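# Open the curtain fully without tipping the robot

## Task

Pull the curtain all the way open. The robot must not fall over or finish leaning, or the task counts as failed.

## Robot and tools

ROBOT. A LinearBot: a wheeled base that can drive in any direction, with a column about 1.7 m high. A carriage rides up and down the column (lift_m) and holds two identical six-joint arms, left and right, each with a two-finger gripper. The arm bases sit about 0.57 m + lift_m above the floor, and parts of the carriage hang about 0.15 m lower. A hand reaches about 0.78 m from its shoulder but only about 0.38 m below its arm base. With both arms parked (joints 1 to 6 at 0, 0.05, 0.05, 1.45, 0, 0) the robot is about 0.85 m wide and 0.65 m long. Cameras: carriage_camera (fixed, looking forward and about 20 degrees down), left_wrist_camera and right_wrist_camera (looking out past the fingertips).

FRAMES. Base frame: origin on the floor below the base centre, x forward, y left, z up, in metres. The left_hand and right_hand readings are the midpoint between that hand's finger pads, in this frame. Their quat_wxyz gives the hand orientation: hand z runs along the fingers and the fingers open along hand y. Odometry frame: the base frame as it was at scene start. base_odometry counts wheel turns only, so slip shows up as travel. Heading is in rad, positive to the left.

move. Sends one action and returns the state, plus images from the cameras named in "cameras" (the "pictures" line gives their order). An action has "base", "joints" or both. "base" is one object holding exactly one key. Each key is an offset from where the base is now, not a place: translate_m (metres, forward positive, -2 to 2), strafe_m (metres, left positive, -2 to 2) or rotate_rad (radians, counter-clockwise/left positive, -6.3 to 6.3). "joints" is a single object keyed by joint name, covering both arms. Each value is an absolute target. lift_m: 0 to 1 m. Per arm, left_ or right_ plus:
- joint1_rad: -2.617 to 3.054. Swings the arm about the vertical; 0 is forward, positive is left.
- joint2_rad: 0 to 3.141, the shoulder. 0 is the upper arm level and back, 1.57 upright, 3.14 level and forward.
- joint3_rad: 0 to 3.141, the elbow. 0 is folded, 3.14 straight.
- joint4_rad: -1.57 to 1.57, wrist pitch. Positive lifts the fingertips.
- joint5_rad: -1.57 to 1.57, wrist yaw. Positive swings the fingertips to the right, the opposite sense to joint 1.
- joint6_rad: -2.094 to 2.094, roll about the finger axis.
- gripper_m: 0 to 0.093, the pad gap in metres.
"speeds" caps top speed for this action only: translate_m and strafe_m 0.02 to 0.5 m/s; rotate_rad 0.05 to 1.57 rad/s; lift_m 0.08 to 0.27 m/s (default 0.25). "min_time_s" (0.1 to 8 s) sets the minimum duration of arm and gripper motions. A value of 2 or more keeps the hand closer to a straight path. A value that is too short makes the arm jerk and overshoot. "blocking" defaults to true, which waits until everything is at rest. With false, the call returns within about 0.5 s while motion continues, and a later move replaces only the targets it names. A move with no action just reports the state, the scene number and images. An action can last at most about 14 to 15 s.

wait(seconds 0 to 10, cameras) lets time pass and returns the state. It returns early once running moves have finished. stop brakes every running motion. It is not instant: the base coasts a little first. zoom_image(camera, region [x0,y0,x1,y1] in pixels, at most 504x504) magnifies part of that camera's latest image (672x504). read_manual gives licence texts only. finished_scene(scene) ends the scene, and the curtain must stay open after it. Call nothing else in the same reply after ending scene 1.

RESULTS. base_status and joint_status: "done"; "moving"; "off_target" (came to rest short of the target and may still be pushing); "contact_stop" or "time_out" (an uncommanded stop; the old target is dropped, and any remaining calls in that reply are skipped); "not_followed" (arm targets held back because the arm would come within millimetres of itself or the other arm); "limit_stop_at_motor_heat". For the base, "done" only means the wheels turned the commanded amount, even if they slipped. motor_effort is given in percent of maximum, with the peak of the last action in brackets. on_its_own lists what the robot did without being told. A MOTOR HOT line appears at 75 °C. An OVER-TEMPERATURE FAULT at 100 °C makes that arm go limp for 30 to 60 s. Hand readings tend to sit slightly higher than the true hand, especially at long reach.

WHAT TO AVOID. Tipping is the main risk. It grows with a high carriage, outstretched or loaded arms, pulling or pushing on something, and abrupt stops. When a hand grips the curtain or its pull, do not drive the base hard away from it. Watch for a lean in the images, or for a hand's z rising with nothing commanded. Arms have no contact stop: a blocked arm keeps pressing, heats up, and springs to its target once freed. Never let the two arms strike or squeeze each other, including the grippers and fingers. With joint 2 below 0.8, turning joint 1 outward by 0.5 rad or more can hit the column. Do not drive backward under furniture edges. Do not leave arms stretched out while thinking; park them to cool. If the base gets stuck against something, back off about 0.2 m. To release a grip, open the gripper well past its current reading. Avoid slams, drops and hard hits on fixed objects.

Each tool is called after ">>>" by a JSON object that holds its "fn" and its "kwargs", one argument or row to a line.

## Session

>>> {"fn": "move", "kwargs": {
  "cameras": ["carriage_camera"]
}}

>>> {"fn": "move", "kwargs": {
  "base": {"rotate_rad": 1.57},
  "cameras": ["carriage_camera"]
}}

Scene clock: 0.00 s.
Joint torques (N m): no reading
base_odometry: x=+0.000 y=+0.000 heading=+0.000
base_status: not commanded
joint_positions: lift_m=+0.300 left_joint1_rad=+0.005 left_joint2_rad=+0.062 left_joint3_rad=+0.056 left_joint4_rad=+1.422 left_joint5_rad=+0.037 left_joint6_rad=-0.027 left_gripper_m=+0.09396 right_joint1_rad=-0.017 right_joint2_rad=+0.066 right_joint3_rad=+0.048 right_joint4_rad=+1.484 right_joint5_rad=-0.020 right_joint6_rad=+0.023 right_gripper_m=+0.09396
joint_status: not commanded
motor_effort: lift_m=+45 drive_wheels=+0
left_hand: x=+0.2575 y=+0.2953 z=+1.2986 quat_wxyz=(+0.997, +0.017, +0.078, -0.012) (m; base frame)
right_hand: x=+0.2457 y=-0.2986 z=+1.2986 quat_wxyz=(+0.999, -0.009, +0.052, +0.004) (m; base frame)
pictures: carriage_camera

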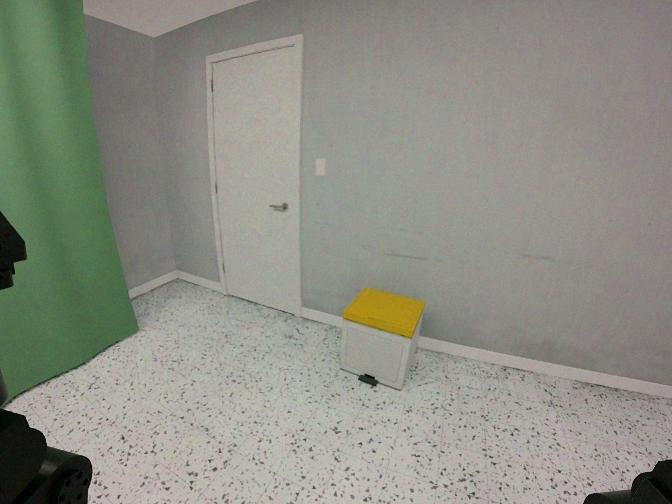

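Scene clock: 3.10 s.
Joint torques (N m): left_arm=[0.08 4.11 5.6 -0.13 0.08 -0.05] | right_arm=[0.08 4.14 7.06 -0.18 0.06 -0.09]
move: done
base_odometry: x=+0.000 y=+0.000 heading=+1.570
base_status: done
joint_positions: lift_m=+0.300 left_joint1_rad=+0.005 left_joint2_rad=+0.062 left_joint3_rad=+0.056 left_joint4_rad=+1.420 left_joint5_rad=+0.037 left_joint6_rad=-0.027 left_gripper_m=+0.09397 right_joint1_rad=-0.017 right_joint2_rad=+0.066 right_joint3_rad=+0.048 right_joint4_rad=+1.484 right_joint5_rad=-0.020 right_joint6_rad=+0.023 right_gripper_m=+0.09397
joint_status: not commanded
motor_effort: lift_m=+45(45) drive_wheels=+4(13)
left_hand: x=+0.2579 y=+0.2953 z=+1.2985 quat_wxyz=(+0.997, +0.017, +0.079, -0.012) (m; base frame)
right_hand: x=+0.2457 y=-0.2986 z=+1.2986 quat_wxyz=(+0.999, -0.009, +0.052, +0.004) (m; base frame)
pictures: carriage_camera

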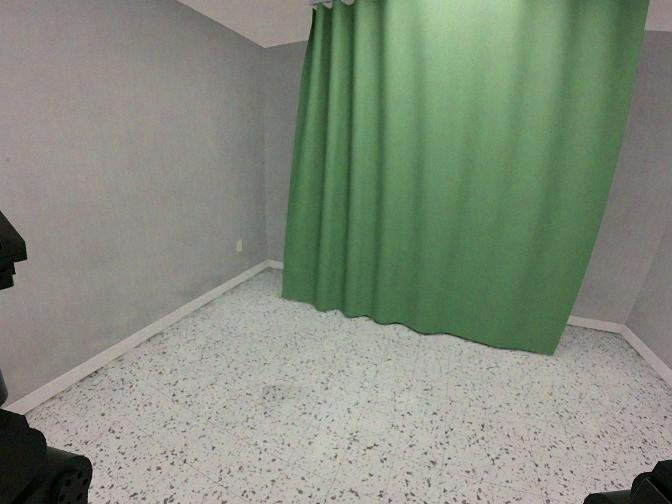

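>>> {"fn": "zoom_image", "kwargs": {
  "camera": "carriage_camera",
  "region": [280, 0, 480, 120]
}}

>>> {"fn": "zoom_image", "kwargs": {
  "camera": "carriage_camera",
  "region": [500, 0, 672, 360]
}}

Scaled by 2.520 from the camera's 672x504 image, which has a finer 960x720 frame.

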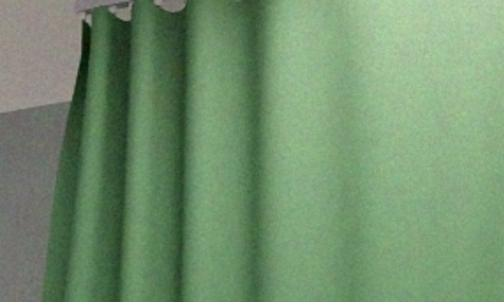

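Scaled by 1.400 from the camera's 672x504 image, which has a finer 960x720 frame.

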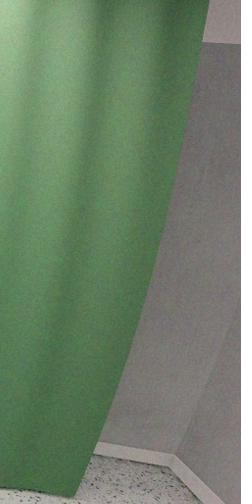

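>>> {"fn": "move", "kwargs": {
  "base": {"rotate_rad": -0.318},
  "joints": {"lift_m": 0.7},
  "cameras": ["carriage_camera"]
}}

Scene clock: 7.30 s.
Joint torques (N m): left_arm=[0.05 4.08 5.64 -0.13 0.08 -0.05] | right_arm=[0.25 4 7.19 -0.2 -0.01 -0.05]
move: done
base_odometry: x=+0.000 y=+0.000 heading=+1.252
base_status: done
joint_positions: lift_m=+0.700 left_joint1_rad=+0.005 left_joint2_rad=+0.062 left_joint3_rad=+0.056 left_joint4_rad=+1.420 left_joint5_rad=+0.037 left_joint6_rad=-0.027 left_gripper_m=+0.09397 right_joint1_rad=-0.017 right_joint2_rad=+0.066 right_joint3_rad=+0.048 right_joint4_rad=+1.484 right_joint5_rad=-0.020 right_joint6_rad=+0.023 right_gripper_m=+0.09397
joint_status: all done
motor_effort: lift_m=+46(59) drive_wheels=-3(6)
left_hand: x=+0.2579 y=+0.2953 z=+1.6984 quat_wxyz=(+0.997, +0.017, +0.079, -0.012) (m; base frame)
right_hand: x=+0.2457 y=-0.2986 z=+1.6984 quat_wxyz=(+0.999, -0.009, +0.052, +0.004) (m; base frame)
pictures: carriage_camera
camera_calibration:
carriage_camera: T_world_to_cam=[[0.047901, -0.997879, 0.0440825, -0.0774354], [-0.323336, -0.0572477, -0.944551, 1.63676], [0.945071, 0.0309915, -0.325392, 0.411831], [0, 0, 0, 1]] pos_world=[0.143724, 0.00366656, 1.68343]

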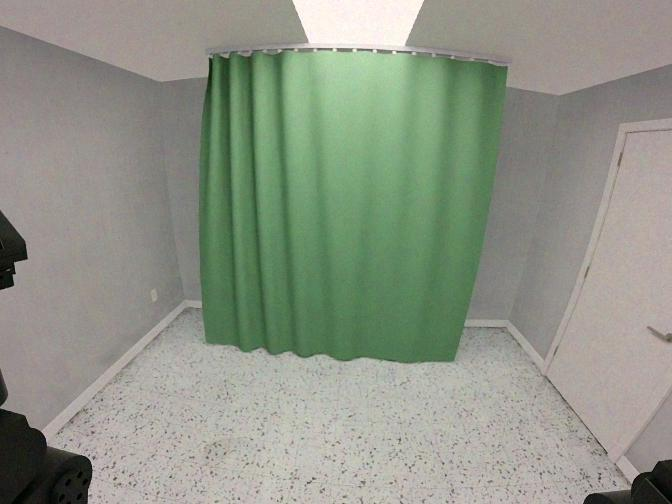

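>>> {"fn": "zoom_image", "kwargs": {
  "camera": "carriage_camera",
  "region": [190, 30, 360, 130]
}}

>>> {"fn": "zoom_image", "kwargs": {
  "camera": "carriage_camera",
  "region": [350, 30, 520, 130]
}}

Scaled by 2.965 from the camera's 672x504 image, which has a finer 960x720 frame.

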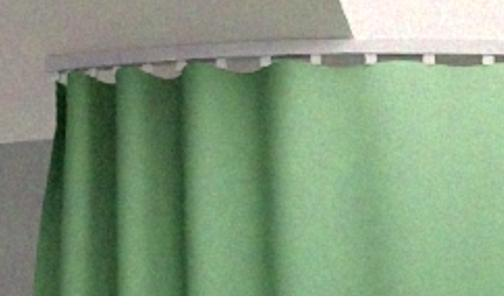

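Scaled by 2.965 from the camera's 672x504 image, which has a finer 960x720 frame.

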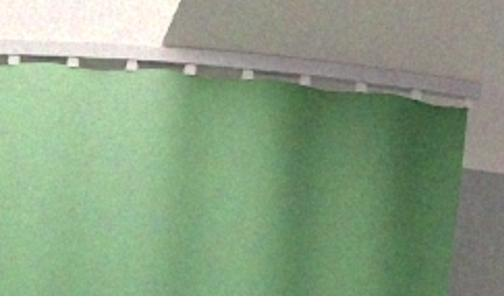

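>>> {"fn": "move", "kwargs": {
  "base": {"translate_m": 0.7},
  "speeds": {"translate_m": 0.35},
  "joints": {"lift_m": 0.95},
  "cameras": ["carriage_camera"]
}}

>>> {"fn": "zoom_image", "kwargs": {
  "camera": "carriage_camera",
  "region": [90, 40, 250, 160]
}}

>>> {"fn": "zoom_image", "kwargs": {
  "camera": "carriage_camera",
  "region": [420, 40, 580, 160]
}}

Scene clock: 15.10 s.
Joint torques (N m): left_arm=[0.01 4.1 5.6 -0.12 0.08 -0.05] | right_arm=[0.35 3.97 7.08 -0.2 0.09 -0.11]
move: done
base_odometry: x=+0.219 y=+0.665 heading=+1.253
base_status: done
joint_positions: lift_m=+0.950 left_joint1_rad=+0.005 left_joint2_rad=+0.062 left_joint3_rad=+0.056 left_joint4_rad=+1.419 left_joint5_rad=+0.037 left_joint6_rad=-0.027 left_gripper_m=+0.09397 right_joint1_rad=-0.017 right_joint2_rad=+0.066 right_joint3_rad=+0.048 right_joint4_rad=+1.484 right_joint5_rad=-0.020 right_joint6_rad=+0.023 right_gripper_m=+0.09397
joint_status: all done
motor_effort: lift_m=+46(60) drive_wheels=+5(16)
left_hand: x=+0.2581 y=+0.2953 z=+1.9483 quat_wxyz=(+0.997, +0.017, +0.079, -0.012) (m; base frame)
right_hand: x=+0.2457 y=-0.2986 z=+1.9484 quat_wxyz=(+0.999, -0.009, +0.052, +0.004) (m; base frame)
pictures: carriage_camera
camera_calibration:
carriage_camera: T_world_to_cam=[[0.047901, -0.997879, 0.0440825, -0.0884561], [-0.323336, -0.0572477, -0.944551, 1.8729], [0.945071, 0.0309915, -0.325392, 0.493179], [0, 0, 0, 1]] pos_world=[0.143724, 0.00366656, 1.93343]

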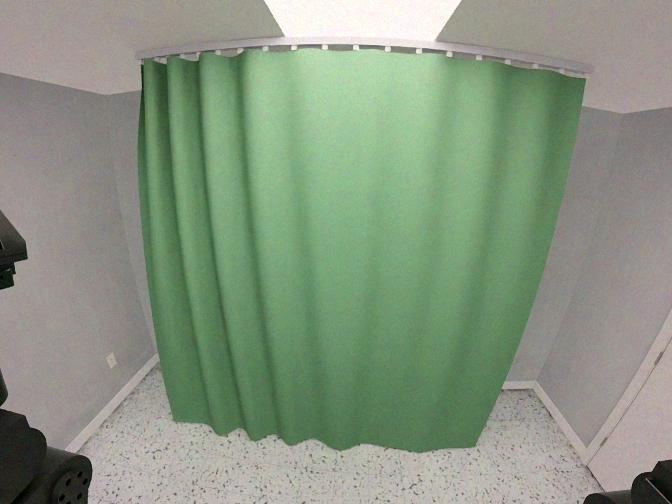

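Scaled by 3.150 from the camera's 672x504 image, which has a finer 960x720 frame.

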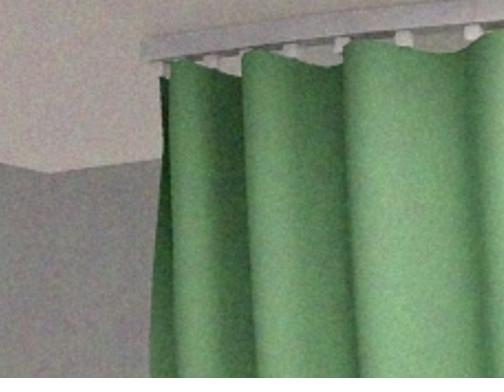

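Scaled by 3.150 from the camera's 672x504 image, which has a finer 960x720 frame.

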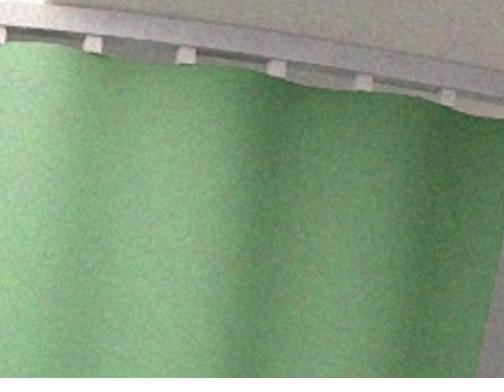

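>>> {"fn": "zoom_image", "kwargs": {
  "camera": "carriage_camera",
  "region": [540, 50, 620, 110]
}}

>>> {"fn": "zoom_image", "kwargs": {
  "camera": "carriage_camera",
  "region": [120, 35, 200, 95]
}}

Scaled by 6.300 from the camera's 672x504 image, which has a finer 960x720 frame.

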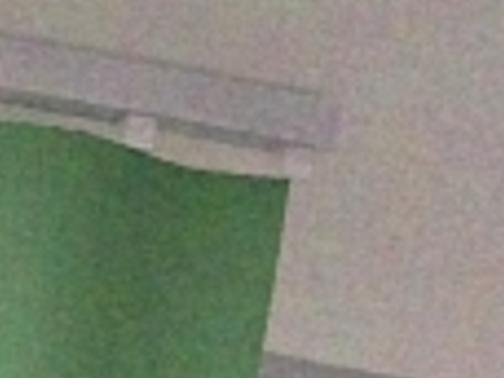

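Scaled by 6.300 from the camera's 672x504 image, which has a finer 960x720 frame.

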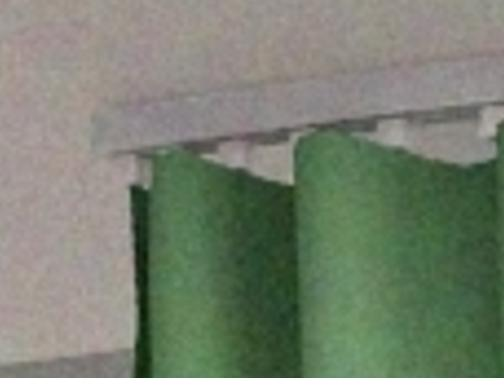

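>>> {"fn": "move", "kwargs": {
  "base": {"translate_m": 0.35},
  "joints": {"lift_m": 0.7}
}}

>>> {"fn": "move", "kwargs": {
  "base": {"rotate_rad": 1.57}
}}

>>> {"fn": "move", "kwargs": {
  "base": {"translate_m": -1.6},
  "speeds": {"translate_m": 0.4},
  "joints": {"right_joint2_rad": 1.57, "right_joint3_rad": 2.21, "right_joint4_rad": -0.64},
  "min_time_s": 3,
  "cameras": ["carriage_camera"]
}}

Scene clock: 20.03 s.
Joint torques (N m): left_arm=[0.05 4.1 5.57 -0.15 0.09 -0.05] | right_arm=[0.18 3.96 7.1 -0.23 0.07 -0.09]
move: done
base_odometry: x=+0.328 y=+0.998 heading=+1.254
base_status: done
joint_positions: lift_m=+0.700 left_joint1_rad=+0.005 left_joint2_rad=+0.062 left_joint3_rad=+0.056 left_joint4_rad=+1.420 left_joint5_rad=+0.037 left_joint6_rad=-0.027 left_gripper_m=+0.09397 right_joint1_rad=-0.017 right_joint2_rad=+0.066 right_joint3_rad=+0.048 right_joint4_rad=+1.484 right_joint5_rad=-0.020 right_joint6_rad=+0.023 right_gripper_m=+0.09397
joint_status: all done
motor_effort: lift_m=+41(43) drive_wheels=-3(15)
left_hand: x=+0.2579 y=+0.2953 z=+1.6987 quat_wxyz=(+0.997, +0.017, +0.079, -0.012) (m; base frame)
right_hand: x=+0.2458 y=-0.2986 z=+1.6988 quat_wxyz=(+0.999, -0.009, +0.053, +0.004) (m; base frame)
pictures: none

Scene clock: 23.13 s.
Joint torques (N m): left_arm=[0.02 4.1 5.64 -0.12 0.08 -0.05] | right_arm=[0.31 3.9 7.1 -0.16 0.02 -0.08]
move: done
base_odometry: x=+0.328 y=+0.998 heading=+2.823
base_status: done
joint_positions: lift_m=+0.700 left_joint1_rad=+0.005 left_joint2_rad=+0.062 left_joint3_rad=+0.056 left_joint4_rad=+1.419 left_joint5_rad=+0.037 left_joint6_rad=-0.027 left_gripper_m=+0.09398 right_joint1_rad=-0.017 right_joint2_rad=+0.066 right_joint3_rad=+0.048 right_joint4_rad=+1.484 right_joint5_rad=-0.020 right_joint6_rad=+0.023 right_gripper_m=+0.09398
joint_status: not commanded
motor_effort: lift_m=+41(41) drive_wheels=+4(12)
left_hand: x=+0.2581 y=+0.2953 z=+1.6987 quat_wxyz=(+0.997, +0.017, +0.079, -0.012) (m; base frame)
right_hand: x=+0.2458 y=-0.2986 z=+1.6988 quat_wxyz=(+0.999, -0.009, +0.053, +0.004) (m; base frame)
pictures: none

Scene clock: 29.10 s.
Joint torques (N m): left_arm=[0.06 4.04 5.56 -0.15 0.08 -0.05] | right_arm=[0.25 -4.18 8.44 1.84 0.01 -0.11]
move: done
base_odometry: x=+1.847 y=+0.499 heading=+2.824
base_status: done
joint_positions: lift_m=+0.700 left_joint1_rad=+0.005 left_joint2_rad=+0.062 left_joint3_rad=+0.056 left_joint4_rad=+1.420 left_joint5_rad=+0.037 left_joint6_rad=-0.027 left_gripper_m=+0.09398 right_joint1_rad=-0.017 right_joint2_rad=+1.556 right_joint3_rad=+2.193 right_joint4_rad=-0.629 right_joint5_rad=-0.020 right_joint6_rad=+0.023 right_gripper_m=+0.09398
joint_status: all done
motor_effort: lift_m=+41(41) drive_wheels=+21(24)
left_hand: x=+0.2578 y=+0.2953 z=+1.6988 quat_wxyz=(+0.997, +0.017, +0.078, -0.012) (m; base frame)
right_hand: x=+0.6426 y=-0.3054 z=+1.8391 quat_wxyz=(+0.710, +0.007, +0.704, +0.009) (m; base frame)
pictures: carriage_camera
camera_calibration:
carriage_camera: T_world_to_cam=[[0.047901, -0.997879, 0.0440825, -0.0774487], [-0.323336, -0.0572477, -0.944551, 1.63705], [0.945071, 0.0309915, -0.325392, 0.411928], [0, 0, 0, 1]] pos_world=[0.143724, 0.00366656, 1.68373]

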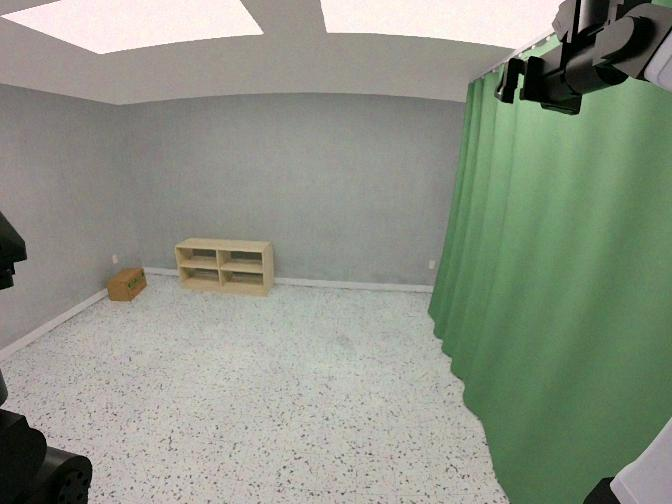

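>>> {"fn": "move", "kwargs": {
  "base": {"strafe_m": -0.436},
  "speeds": {"strafe_m": 0.25},
  "joints": {"right_joint1_rad": -1.4, "right_joint5_rad": -1.4, "right_joint6_rad": 0},
  "cameras": ["carriage_camera", "right_wrist_camera"]
}}

Scene clock: 32.73 s.
Joint torques (N m): left_arm=[0.02 4.08 5.63 -0.15 0.08 -0.05] | right_arm=[-0.17 -3.6 7.88 1.34 -0.11 -0.2]
move: done
base_odometry: x=+1.983 y=+0.913 heading=+2.824
base_status: done
joint_positions: lift_m=+0.700 left_joint1_rad=+0.005 left_joint2_rad=+0.062 left_joint3_rad=+0.056 left_joint4_rad=+1.422 left_joint5_rad=+0.037 left_joint6_rad=-0.027 left_gripper_m=+0.09398 right_joint1_rad=-1.396 right_joint2_rad=+1.557 right_joint3_rad=+2.194 right_joint4_rad=-0.630 right_joint5_rad=-1.384 right_joint6_rad=+0.014 right_gripper_m=+0.09398
joint_status: all done
motor_effort: lift_m=+41(41) drive_wheels=-1(15)
left_hand: x=+0.2575 y=+0.2953 z=+1.6988 quat_wxyz=(+0.997, +0.017, +0.078, -0.012) (m; base frame)
right_hand: x=+0.4349 y=-0.5513 z=+1.8379 quat_wxyz=(+0.708, +0.007, +0.707, -0.002) (m; base frame)
pictures: carriage_camera, right_wrist_camera
camera_calibration:
carriage_camera: T_world_to_cam=[[0.047901, -0.997879, 0.0440825, -0.0774487], [-0.323336, -0.0572477, -0.944551, 1.63705], [0.945071, 0.0309915, -0.325392, 0.411928], [0, 0, 0, 1]] pos_world=[0.143724, 0.00366656, 1.68373]
right_wrist_camera: T_world_to_cam=[[-0.018301, -0.999819, -0.00528687, -0.534682], [-0.571687, 0.0148022, -0.820338, 1.77225], [0.820268, -0.0119906, -0.571854, 0.816852], [0, 0, 0, 1]] pos_world=[0.33335, -0.551024, 1.91814]

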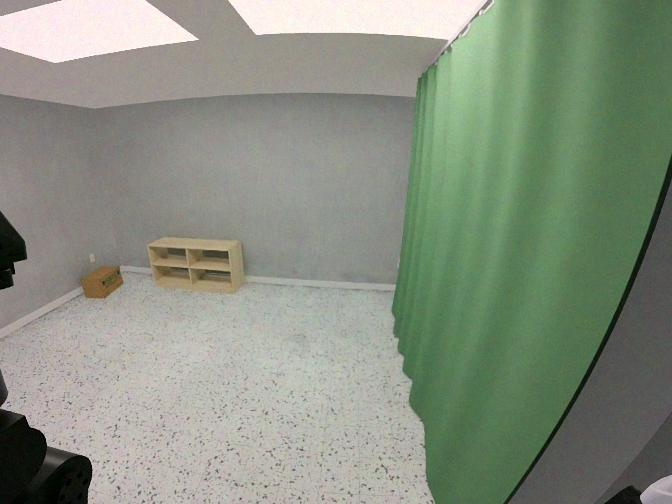

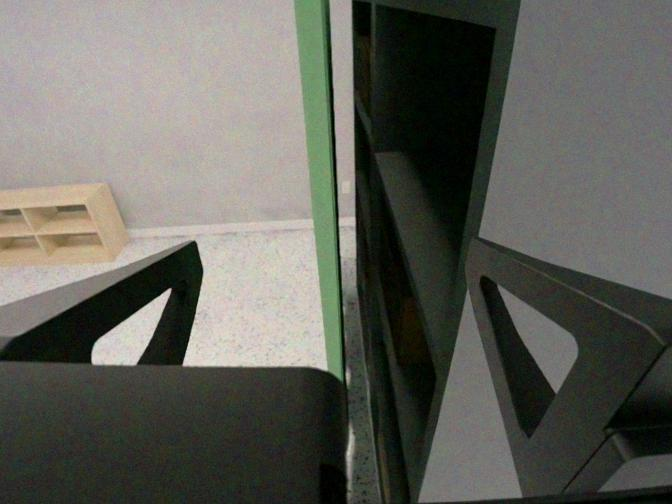

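>>> {"fn": "move", "kwargs": {
  "base": {"translate_m": 0.15},
  "speeds": {"translate_m": 0.12},
  "cameras": ["carriage_camera", "right_wrist_camera"]
}}

Scene clock: 35.07 s.
Joint torques (N m): left_arm=[0.01 4.08 5.64 -0.14 0.1 -0.05] | right_arm=[0.31 -3.59 7.97 1.31 -0.14 -0.25]
move: done
base_odometry: x=+1.841 y=+0.960 heading=+2.823
base_status: done
joint_positions: lift_m=+0.700 left_joint1_rad=+0.005 left_joint2_rad=+0.062 left_joint3_rad=+0.056 left_joint4_rad=+1.420 left_joint5_rad=+0.037 left_joint6_rad=-0.027 left_gripper_m=+0.09398 right_joint1_rad=-1.400 right_joint2_rad=+1.557 right_joint3_rad=+2.194 right_joint4_rad=-0.630 right_joint5_rad=-1.386 right_joint6_rad=+0.014 right_gripper_m=+0.09398
joint_status: not commanded
motor_effort: lift_m=+41(41) drive_wheels=+4(13)
left_hand: x=+0.2578 y=+0.2953 z=+1.6988 quat_wxyz=(+0.997, +0.017, +0.078, -0.012) (m; base frame)
right_hand: x=+0.4340 y=-0.5519 z=+1.8379 quat_wxyz=(+0.708, +0.008, +0.707, -0.002) (m; base frame)
pictures: carriage_camera, right_wrist_camera
camera_calibration:
carriage_camera: T_world_to_cam=[[0.047901, -0.997879, 0.0440825, -0.0774487], [-0.323336, -0.0572477, -0.944551, 1.63705], [0.945071, 0.0309915, -0.325392, 0.411928], [0, 0, 0, 1]] pos_world=[0.143724, 0.00366656, 1.68373]
right_wrist_camera: T_world_to_cam=[[-0.0209638, -0.999766, -0.00526549, -0.534222], [-0.571629, 0.0163069, -0.82035, 1.77252], [0.820244, -0.0141877, -0.571838, 0.816433], [0, 0, 0, 1]] pos_world=[0.332349, -0.551418, 1.91814]

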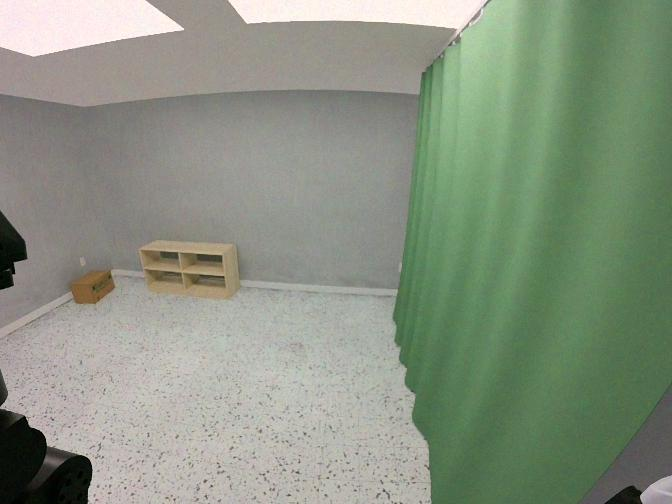

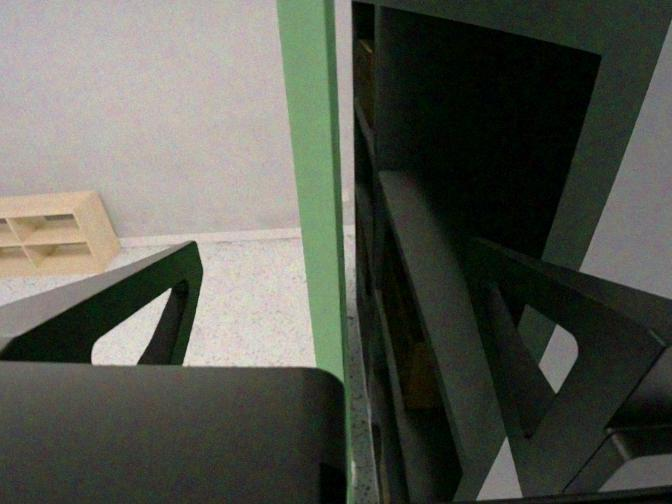

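>>> {"fn": "move", "kwargs": {
  "joints": {"right_gripper_m": 0.0},
  "cameras": ["right_wrist_camera"]
}}

>>> {"fn": "move", "kwargs": {
  "base": {"translate_m": 0.3},
  "speeds": {"translate_m": 0.18},
  "cameras": ["carriage_camera", "right_wrist_camera"]
}}

Scene clock: 36.03 s.
Joint torques (N m): left_arm=[0.01 4.08 5.63 -0.13 0.09 -0.05] | right_arm=[0.14 -3.64 7.76 1.35 -0.02 -0.23]
move: done
base_odometry: x=+1.841 y=+0.960 heading=+2.823
base_status: not commanded
joint_positions: lift_m=+0.700 left_joint1_rad=+0.005 left_joint2_rad=+0.062 left_joint3_rad=+0.056 left_joint4_rad=+1.420 left_joint5_rad=+0.037 left_joint6_rad=-0.027 left_gripper_m=+0.09398 right_joint1_rad=-1.400 right_joint2_rad=+1.557 right_joint3_rad=+2.194 right_joint4_rad=-0.630 right_joint5_rad=-1.386 right_joint6_rad=+0.013 right_gripper_m=+0.00085
joint_status: all done
motor_effort: lift_m=+41(41) drive_wheels=+4(4)
left_hand: x=+0.2578 y=+0.2953 z=+1.6988 quat_wxyz=(+0.997, +0.017, +0.078, -0.012) (m; base frame)
right_hand: x=+0.4340 y=-0.5518 z=+1.8379 quat_wxyz=(+0.708, +0.007, +0.707, -0.003) (m; base frame)
pictures: right_wrist_camera
camera_calibration:
right_wrist_camera: T_world_to_cam=[[-0.0206636, -0.999778, -0.00413218, -0.536398], [-0.571647, 0.0152056, -0.820359, 1.77193], [0.820239, -0.0145895, -0.571834, 0.816209], [0, 0, 0, 1]] pos_world=[0.332349, -0.551314, 1.91814]

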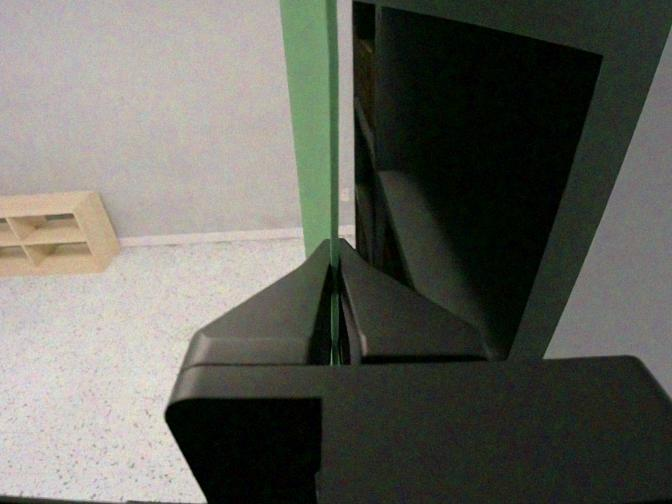

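Scene clock: 38.80 s.
Joint torques (N m): left_arm=[0.05 4.08 5.6 -0.15 0.08 -0.04] | right_arm=[3.41 -0.34 1.78 0.11 -0.52 -0.25]
move: done
base_odometry: x=+1.556 y=+1.054 heading=+2.823
base_status: done
joint_positions: lift_m=+0.700 left_joint1_rad=+0.005 left_joint2_rad=+0.062 left_joint3_rad=+0.056 left_joint4_rad=+1.421 left_joint5_rad=+0.037 left_joint6_rad=-0.027 left_gripper_m=+0.09398 right_joint1_rad=-1.436 right_joint2_rad=+1.527 right_joint3_rad=+2.247 right_joint4_rad=-0.506 right_joint5_rad=-1.335 right_joint6_rad=+0.019 right_gripper_m=+0.00084
joint_status: not commanded
motor_effort: lift_m=+41(41) drive_wheels=+4(14)
left_hand: x=+0.2577 y=+0.2953 z=+1.6988 quat_wxyz=(+0.997, +0.017, +0.078, -0.012) (m; base frame)
right_hand: x=+0.4204 y=-0.5414 z=+1.8740 quat_wxyz=(+0.717, -0.032, +0.689, -0.103) (m; base frame)
pictures: carriage_camera, right_wrist_camera
camera_calibration:
carriage_camera: T_world_to_cam=[[0.047901, -0.997879, 0.0440825, -0.0774487], [-0.323336, -0.0572477, -0.944551, 1.63705], [0.945071, 0.0309915, -0.325392, 0.411928], [0, 0, 0, 1]] pos_world=[0.143724, 0.00366656, 1.68373]
right_wrist_camera: T_world_to_cam=[[-0.110253, -0.975591, 0.189912, -0.83889], [-0.544265, -0.100619, -0.832857, 1.74286], [0.831637, -0.195188, -0.519887, 0.648247], [0, 0, 0, 1]] pos_world=[0.316984, -0.516519, 1.94789]

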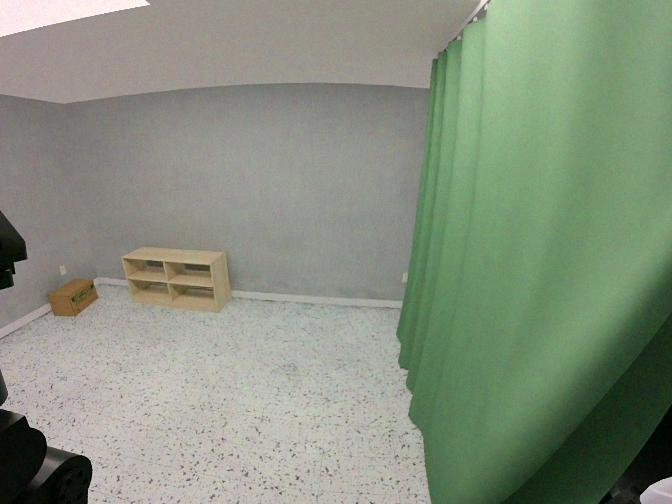

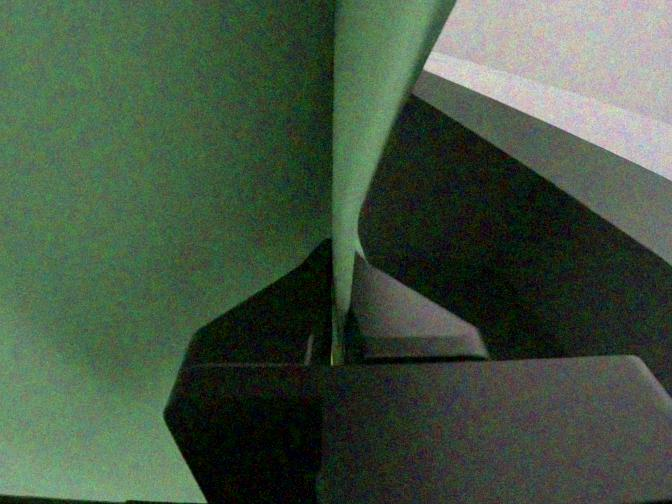

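>>> {"fn": "move", "kwargs": {
  "base": {"translate_m": 0.06},
  "speeds": {"translate_m": 0.15},
  "cameras": ["left_wrist_camera", "carriage_camera"]
}}

Scene clock: 40.83 s.
Joint torques (N m): left_arm=[0.02 4.12 5.59 -0.15 0.09 -0.05] | right_arm=[4.93 0.58 0.64 -0.28 -1.15 -0.61]
move: done
base_odometry: x=+1.499 y=+1.073 heading=+2.822
base_status: done
joint_positions: lift_m=+0.700 left_joint1_rad=+0.005 left_joint2_rad=+0.062 left_joint3_rad=+0.056 left_joint4_rad=+1.420 left_joint5_rad=+0.037 left_joint6_rad=-0.027 left_gripper_m=+0.09398 right_joint1_rad=-1.456 right_joint2_rad=+1.517 right_joint3_rad=+2.259 right_joint4_rad=-0.468 right_joint5_rad=-1.264 right_joint6_rad=+0.056 right_gripper_m=+0.00084
joint_status: not commanded
motor_effort: lift_m=+41(41) drive_wheels=+5(14)
left_hand: x=+0.2579 y=+0.2953 z=+1.6987 quat_wxyz=(+0.997, +0.017, +0.079, -0.012) (m; base frame)
right_hand: x=+0.4128 y=-0.5486 z=+1.8867 quat_wxyz=(+0.722, -0.008, +0.678, -0.141) (m; base frame)
pictures: carriage_camera, left_wrist_camera
camera_calibration:
carriage_camera: T_world_to_cam=[[0.047901, -0.997879, 0.0440825, -0.0774487], [-0.323336, -0.0572477, -0.944551, 1.63705], [0.945071, 0.0309915, -0.325392, 0.411928], [0, 0, 0, 1]] pos_world=[0.143724, 0.00366656, 1.68373]
left_wrist_camera: T_world_to_cam=[[-0.0285073, -0.999391, 0.0201232, 0.274026], [0.707568, -0.0343949, -0.705808, 1.03176], [0.70607, -0.00588217, 0.708118, -1.26035], [0, 0, 0, 1]] pos_world=[0.167673, 0.301933, 1.61519]

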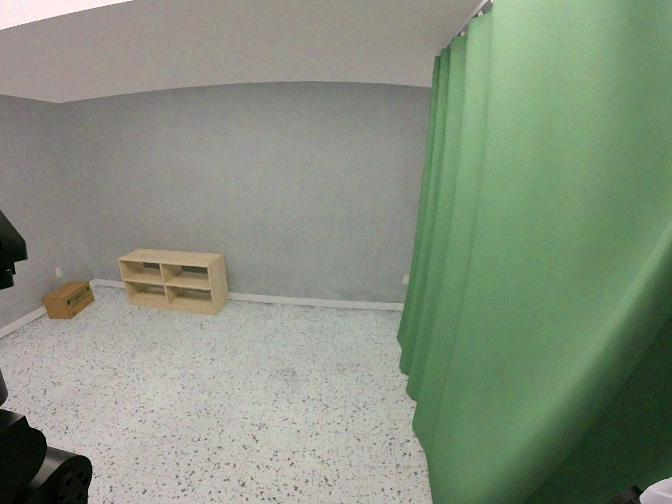

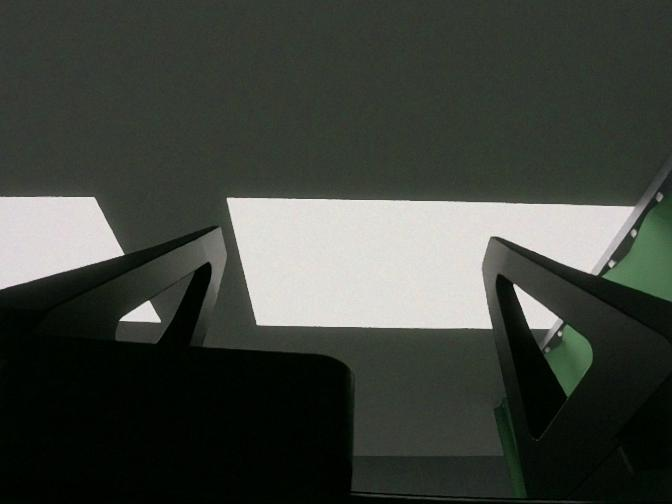

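>>> {"fn": "move", "kwargs": {
  "joints": {"left_joint1_rad": -1.2},
  "cameras": ["left_wrist_camera"]
}}

Scene clock: 43.20 s.
Joint torques (N m): left_arm=[-0.4 4.08 5.61 -0.14 0.09 -0.05] | right_arm=[5.16 0.53 0.43 -0.27 -1.16 -0.64]
move: done
base_odometry: x=+1.499 y=+1.073 heading=+2.822
base_status: not commanded
joint_positions: lift_m=+0.700 left_joint1_rad=-1.195 left_joint2_rad=+0.062 left_joint3_rad=+0.056 left_joint4_rad=+1.420 left_joint5_rad=+0.037 left_joint6_rad=-0.027 left_gripper_m=+0.09398 right_joint1_rad=-1.456 right_joint2_rad=+1.517 right_joint3_rad=+2.259 right_joint4_rad=-0.467 right_joint5_rad=-1.264 right_joint6_rad=+0.057 right_gripper_m=+0.00084
joint_status: all done
motor_effort: lift_m=+41(41) drive_wheels=+6(7)
left_hand: x=+0.2261 y=+0.2614 z=+1.6987 quat_wxyz=(+0.816, +0.059, +0.055, -0.573) (m; base frame)
right_hand: x=+0.4128 y=-0.5486 z=+1.8868 quat_wxyz=(+0.722, -0.008, +0.677, -0.141) (m; base frame)
pictures: left_wrist_camera
camera_calibration:
left_wrist_camera: T_world_to_cam=[[-0.941833, -0.335473, 0.0201921, 0.272013], [0.22423, -0.672, -0.705788, 1.32906], [0.250342, -0.660207, 0.708135, -0.964006], [0, 0, 0, 1]] pos_world=[0.199509, 0.347935, 1.61519]

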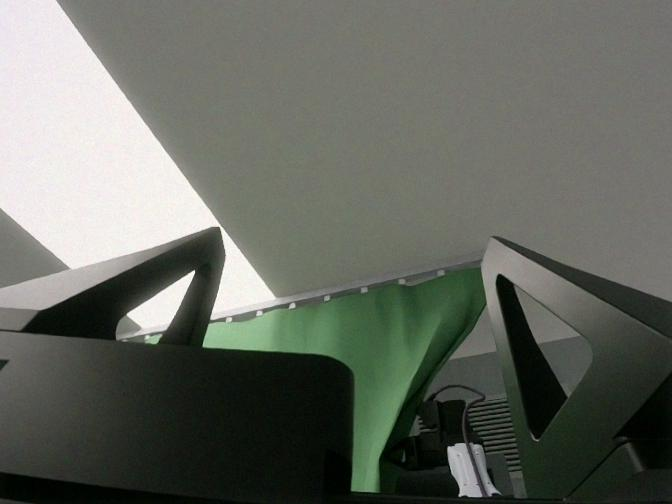

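>>> {"fn": "move", "kwargs": {
  "base": {"translate_m": -0.36},
  "speeds": {"translate_m": 0.25}
}}

>>> {"fn": "move", "kwargs": {
  "joints": {"right_gripper_m": 0.09}
}}

>>> {"fn": "move", "kwargs": {
  "base": {"translate_m": -0.13},
  "speeds": {"translate_m": 0.2},
  "cameras": ["carriage_camera", "right_wrist_camera"]
}}

Scene clock: 47.60 s.
Joint torques (N m): left_arm=[-0.27 4.05 5.64 -0.13 0.07 -0.05] | right_arm=[0.02 -3.6 5.46 1.59 -0.16 -0.06]
move: done
base_odometry: x=+1.841 y=+0.960 heading=+2.822
base_status: done
joint_positions: lift_m=+0.700 left_joint1_rad=-1.196 left_joint2_rad=+0.062 left_joint3_rad=+0.056 left_joint4_rad=+1.420 left_joint5_rad=+0.038 left_joint6_rad=-0.027 left_gripper_m=+0.09398 right_joint1_rad=-1.397 right_joint2_rad=+1.558 right_joint3_rad=+2.219 right_joint4_rad=-0.655 right_joint5_rad=-1.381 right_joint6_rad=+0.001 right_gripper_m=+0.00084
joint_status: not commanded
motor_effort: lift_m=+41(41) drive_wheels=+4(9)
left_hand: x=+0.2260 y=+0.2613 z=+1.6987 quat_wxyz=(+0.815, +0.059, +0.055, -0.573) (m; base frame)
right_hand: x=+0.4339 y=-0.5479 z=+1.8414 quat_wxyz=(+0.707, +0.004, +0.707, -0.007) (m; base frame)
pictures: none

Scene clock: 48.30 s.
Joint torques (N m): left_arm=[-0.25 4.07 5.63 -0.14 0.09 -0.05] | right_arm=[-0.02 -3.73 5.27 1.54 -0.11 -0.11]
move: done
base_odometry: x=+1.841 y=+0.960 heading=+2.822
base_status: not commanded
joint_positions: lift_m=+0.700 left_joint1_rad=-1.196 left_joint2_rad=+0.062 left_joint3_rad=+0.056 left_joint4_rad=+1.420 left_joint5_rad=+0.038 left_joint6_rad=-0.027 left_gripper_m=+0.09398 right_joint1_rad=-1.398 right_joint2_rad=+1.558 right_joint3_rad=+2.219 right_joint4_rad=-0.652 right_joint5_rad=-1.384 right_joint6_rad=+0.001 right_gripper_m=+0.08996
joint_status: all done
motor_effort: lift_m=+41(41) drive_wheels=-3(5)
left_hand: x=+0.2260 y=+0.2613 z=+1.6987 quat_wxyz=(+0.815, +0.059, +0.055, -0.573) (m; base frame)
right_hand: x=+0.4336 y=-0.5477 z=+1.8418 quat_wxyz=(+0.708, +0.002, +0.707, -0.008) (m; base frame)
pictures: none

Scene clock: 50.17 s.
Joint torques (N m): left_arm=[-0.31 4.1 5.55 -0.13 0.09 -0.05] | right_arm=[0.21 -3.7 5.2 1.51 -0.14 -0.12]
move: done
base_odometry: x=+1.965 y=+0.919 heading=+2.821
base_status: done
joint_positions: lift_m=+0.700 left_joint1_rad=-1.196 left_joint2_rad=+0.062 left_joint3_rad=+0.056 left_joint4_rad=+1.420 left_joint5_rad=+0.038 left_joint6_rad=-0.027 left_gripper_m=+0.09398 right_joint1_rad=-1.401 right_joint2_rad=+1.558 right_joint3_rad=+2.219 right_joint4_rad=-0.650 right_joint5_rad=-1.386 right_joint6_rad=+0.001 right_gripper_m=+0.08996
joint_status: not commanded
motor_effort: lift_m=+41(41) drive_wheels=-2(16)
left_hand: x=+0.2260 y=+0.2613 z=+1.6987 quat_wxyz=(+0.815, +0.059, +0.055, -0.573) (m; base frame)
right_hand: x=+0.4331 y=-0.5479 z=+1.8420 quat_wxyz=(+0.708, +0.002, +0.706, -0.009) (m; base frame)
pictures: carriage_camera, right_wrist_camera
camera_calibration:
carriage_camera: T_world_to_cam=[[0.047901, -0.997879, 0.0440825, -0.0774487], [-0.323336, -0.0572477, -0.944551, 1.63705], [0.945071, 0.0309915, -0.325392, 0.411928], [0, 0, 0, 1]] pos_world=[0.143724, 0.00366656, 1.68373]
right_wrist_camera: T_world_to_cam=[[-0.021754, -0.999693, 0.0118262, -0.5614], [-0.571273, 0.00272189, -0.820756, 1.76845], [0.820472, -0.0246107, -0.571157, 0.812467], [0, 0, 0, 1]] pos_world=[0.331446, -0.546046, 1.92215]

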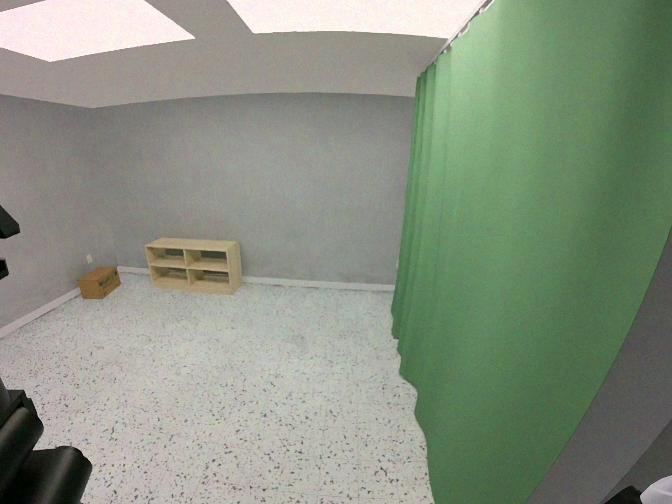

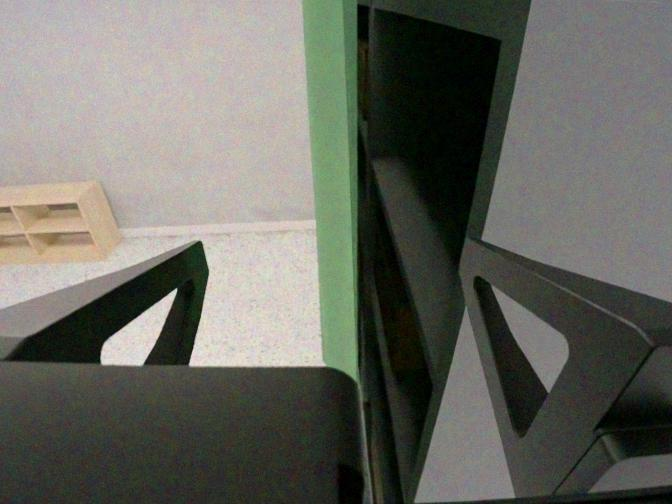

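>>> {"fn": "move", "kwargs": {
  "base": {"strafe_m": 0.388},
  "speeds": {"strafe_m": 0.4}
}}

>>> {"fn": "move", "kwargs": {
  "base": {"translate_m": 1.9},
  "speeds": {"translate_m": 0.5},
  "joints": {"right_joint1_rad": 0, "right_joint5_rad": 0, "left_joint1_rad": -0.2, "left_joint2_rad": 2.0, "left_joint3_rad": 2.44, "left_joint4_rad": -0.44},
  "min_time_s": 2.5
}}

>>> {"fn": "move", "kwargs": {
  "base": {"translate_m": 0.8},
  "speeds": {"translate_m": 0.4},
  "joints": {"right_joint2_rad": 0.05, "right_joint3_rad": 0.05, "right_joint4_rad": 1.45, "left_joint5_rad": 1.37, "left_joint6_rad": 0},
  "min_time_s": 2,
  "cameras": ["carriage_camera"]
}}

>>> {"fn": "move", "kwargs": {
  "base": {"rotate_rad": -1.57},
  "speeds": {"rotate_rad": 1.2},
  "cameras": ["carriage_camera", "left_wrist_camera"]
}}

Scene clock: 53.43 s.
Joint torques (N m): left_arm=[-0.24 4.14 5.64 -0.15 0.09 -0.04] | right_arm=[0.17 -3.62 5.31 1.54 -0.11 -0.08]
move: done
base_odometry: x=+1.843 y=+0.551 heading=+2.821
base_status: done
joint_positions: lift_m=+0.700 left_joint1_rad=-1.196 left_joint2_rad=+0.062 left_joint3_rad=+0.056 left_joint4_rad=+1.421 left_joint5_rad=+0.038 left_joint6_rad=-0.027 left_gripper_m=+0.09398 right_joint1_rad=-1.400 right_joint2_rad=+1.559 right_joint3_rad=+2.219 right_joint4_rad=-0.646 right_joint5_rad=-1.389 right_joint6_rad=+0.001 right_gripper_m=+0.08996
joint_status: not commanded
motor_effort: lift_m=+41(41) drive_wheels=-1(11)
left_hand: x=+0.2259 y=+0.2616 z=+1.6988 quat_wxyz=(+0.815, +0.059, +0.055, -0.574) (m; base frame)
right_hand: x=+0.4332 y=-0.5474 z=+1.8423 quat_wxyz=(+0.708, -0.001, +0.706, -0.009) (m; base frame)
pictures: none

Scene clock: 59.53 s.
Joint torques (N m): left_arm=[0.4 -9.69 8.83 2.22 0.07 -0.04] | right_arm=[0.65 -4.27 5.9 2.05 0.2 -0.13]
move: done
base_odometry: x=+0.039 y=+1.147 heading=+2.822
base_status: done
joint_positions: lift_m=+0.700 left_joint1_rad=-0.204 left_joint2_rad=+1.993 left_joint3_rad=+2.405 left_joint4_rad=-0.445 left_joint5_rad=+0.042 left_joint6_rad=-0.027 left_gripper_m=+0.09398 right_joint1_rad=-0.006 right_joint2_rad=+1.559 right_joint3_rad=+2.219 right_joint4_rad=-0.645 right_joint5_rad=-0.016 right_joint6_rad=+0.001 right_gripper_m=+0.08996
joint_status: all done
motor_effort: lift_m=+41(41) drive_wheels=-2(16)
left_hand: x=+0.7800 y=+0.1775 z=+1.7653 quat_wxyz=(+0.689, +0.078, +0.714, -0.095) (m; base frame)
right_hand: x=+0.6387 y=-0.3012 z=+1.8447 quat_wxyz=(+0.713, -0.003, +0.702, +0.004) (m; base frame)
pictures: none

Scene clock: 63.43 s.
Joint torques (N m): left_arm=[0.32 -9.14 7.88 1.65 0.21 0.07] | right_arm=[0.64 2.81 5.55 0 0.16 -0.09]
move: done
base_odometry: x=-0.721 y=+1.398 heading=+2.823
base_status: done
joint_positions: lift_m=+0.700 left_joint1_rad=-0.204 left_joint2_rad=+1.993 left_joint3_rad=+2.411 left_joint4_rad=-0.447 left_joint5_rad=+1.363 left_joint6_rad=-0.010 left_gripper_m=+0.09399 right_joint1_rad=-0.005 right_joint2_rad=+0.066 right_joint3_rad=+0.064 right_joint4_rad=+1.436 right_joint5_rad=-0.013 right_joint6_rad=+0.001 right_gripper_m=+0.08996
joint_status: all done
motor_effort: lift_m=+41(41) drive_wheels=-1(13)
left_hand: x=+0.6112 y=+0.0461 z=+1.7711 quat_wxyz=(+0.490, +0.491, +0.512, -0.507) (m; base frame)
right_hand: x=+0.2528 y=-0.2996 z=+1.7017 quat_wxyz=(+0.998, -0.006, +0.069, -0.002) (m; base frame)
pictures: carriage_camera
camera_calibration:
carriage_camera: T_world_to_cam=[[0.047901, -0.997879, 0.0440825, -0.0774487], [-0.323336, -0.0572477, -0.944551, 1.63705], [0.945071, 0.0309915, -0.325392, 0.411928], [0, 0, 0, 1]] pos_world=[0.143724, 0.00366656, 1.68373]

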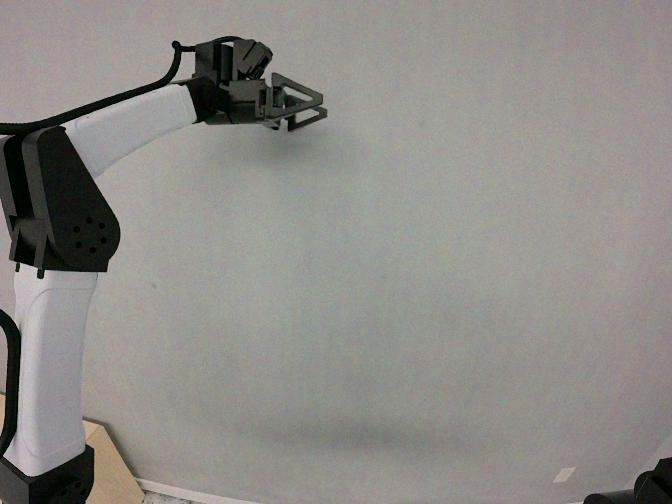

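Scene clock: 66.53 s.
Joint torques (N m): left_arm=[-0.09 -9.58 7.95 1.66 0.19 0.07] | right_arm=[0.69 2.85 5.35 -0.05 0.18 -0.11]
move: done
base_odometry: x=-0.721 y=+1.398 heading=+1.253
base_status: done
joint_positions: lift_m=+0.700 left_joint1_rad=-0.198 left_joint2_rad=+1.997 left_joint3_rad=+2.411 left_joint4_rad=-0.447 left_joint5_rad=+1.364 left_joint6_rad=-0.010 left_gripper_m=+0.09400 right_joint1_rad=-0.005 right_joint2_rad=+0.066 right_joint3_rad=+0.064 right_joint4_rad=+1.440 right_joint5_rad=-0.012 right_joint6_rad=+0.001 right_gripper_m=+0.08996
joint_status: not commanded
motor_effort: lift_m=+41(41) drive_wheels=+4(13)
left_hand: x=+0.6142 y=+0.0482 z=+1.7692 quat_wxyz=(+0.490, +0.489, +0.514, -0.507) (m; base frame)
right_hand: x=+0.2517 y=-0.2997 z=+1.7018 quat_wxyz=(+0.998, -0.006, +0.066, -0.001) (m; base frame)
pictures: carriage_camera, left_wrist_camera
camera_calibration:
carriage_camera: T_world_to_cam=[[0.047901, -0.997879, 0.0440825, -0.0774487], [-0.323336, -0.0572477, -0.944551, 1.63705], [0.945071, 0.0309915, -0.325392, 0.411928], [0, 0, 0, 1]] pos_world=[0.143724, 0.00366656, 1.68373]
left_wrist_camera: T_world_to_cam=[[-0.996794, -0.0607747, 0.0520401, 0.528785], [-0.0779213, 0.589699, -0.803855, 1.44668], [0.0181661, -0.805333, -0.592544, 1.19884], [0, 0, 0, 1]] pos_world=[0.618039, 0.144498, 1.84577]

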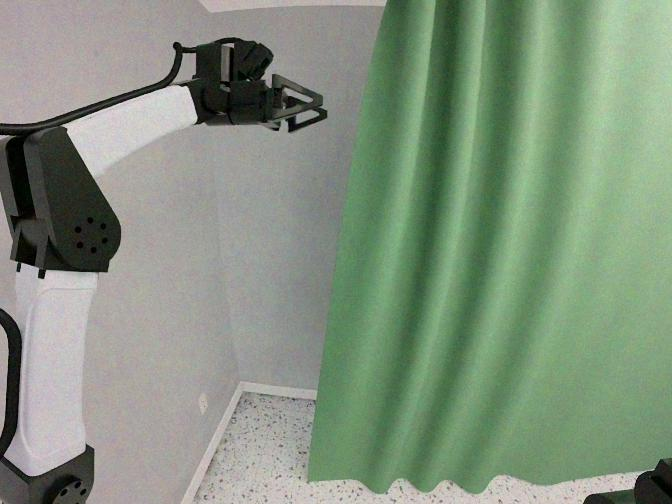

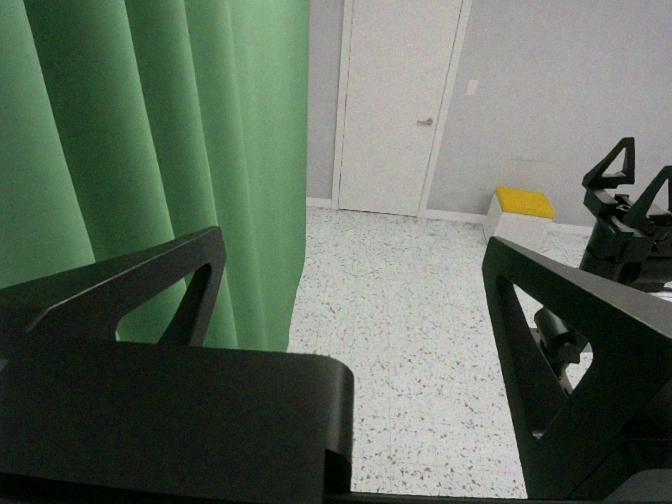

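>>> {"fn": "move", "kwargs": {
  "base": {"translate_m": 0.31},
  "speeds": {"translate_m": 0.25},
  "cameras": ["carriage_camera", "left_wrist_camera"]
}}

Scene clock: 69.97 s.
Joint torques (N m): left_arm=[-0.17 -9.7 7.94 1.66 0.18 0.07] | right_arm=[0.68 2.86 5.38 -0.08 0.1 -0.08]
move: done
base_odometry: x=-0.624 y=+1.692 heading=+1.252
base_status: done
joint_positions: lift_m=+0.700 left_joint1_rad=-0.198 left_joint2_rad=+1.998 left_joint3_rad=+2.411 left_joint4_rad=-0.447 left_joint5_rad=+1.366 left_joint6_rad=-0.010 left_gripper_m=+0.09400 right_joint1_rad=-0.005 right_joint2_rad=+0.066 right_joint3_rad=+0.064 right_joint4_rad=+1.443 right_joint5_rad=-0.012 right_joint6_rad=+0.001 right_gripper_m=+0.08996
joint_status: not commanded
motor_effort: lift_m=+41(41) drive_wheels=-1(15)
left_hand: x=+0.6142 y=+0.0481 z=+1.7689 quat_wxyz=(+0.489, +0.489, +0.514, -0.507) (m; base frame)
right_hand: x=+0.2510 y=-0.2997 z=+1.7019 quat_wxyz=(+0.998, -0.006, +0.065, -0.001) (m; base frame)
pictures: carriage_camera, left_wrist_camera
camera_calibration:
carriage_camera: T_world_to_cam=[[0.047901, -0.997879, 0.0440825, -0.0774487], [-0.323336, -0.0572477, -0.944551, 1.63705], [0.945071, 0.0309915, -0.325392, 0.411928], [0, 0, 0, 1]] pos_world=[0.143724, 0.00366656, 1.68373]
left_wrist_camera: T_world_to_cam=[[-0.996865, -0.0593004, 0.0523886, 0.528178], [-0.0773317, 0.589892, -0.803771, 1.44597], [0.0167603, -0.805302, -0.592628, 1.1996], [0, 0, 0, 1]] pos_world=[0.618235, 0.144396, 1.84547]

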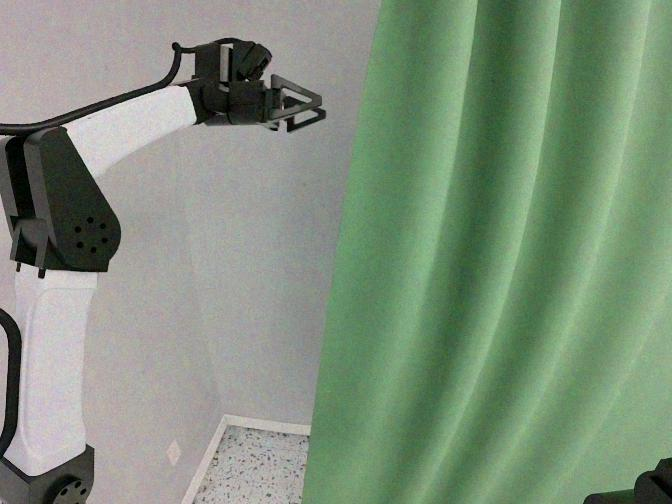

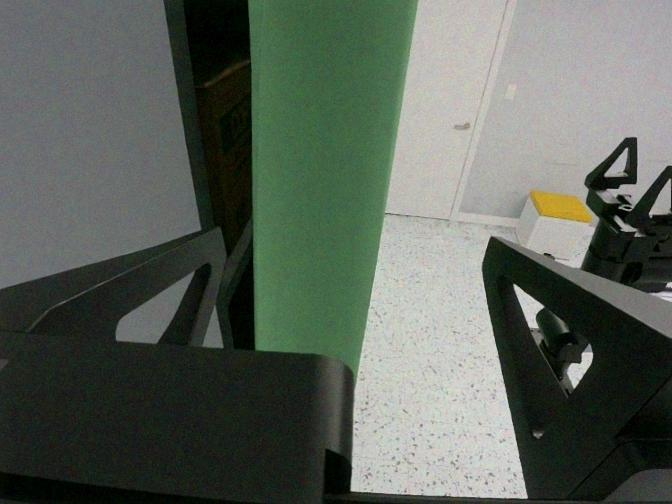

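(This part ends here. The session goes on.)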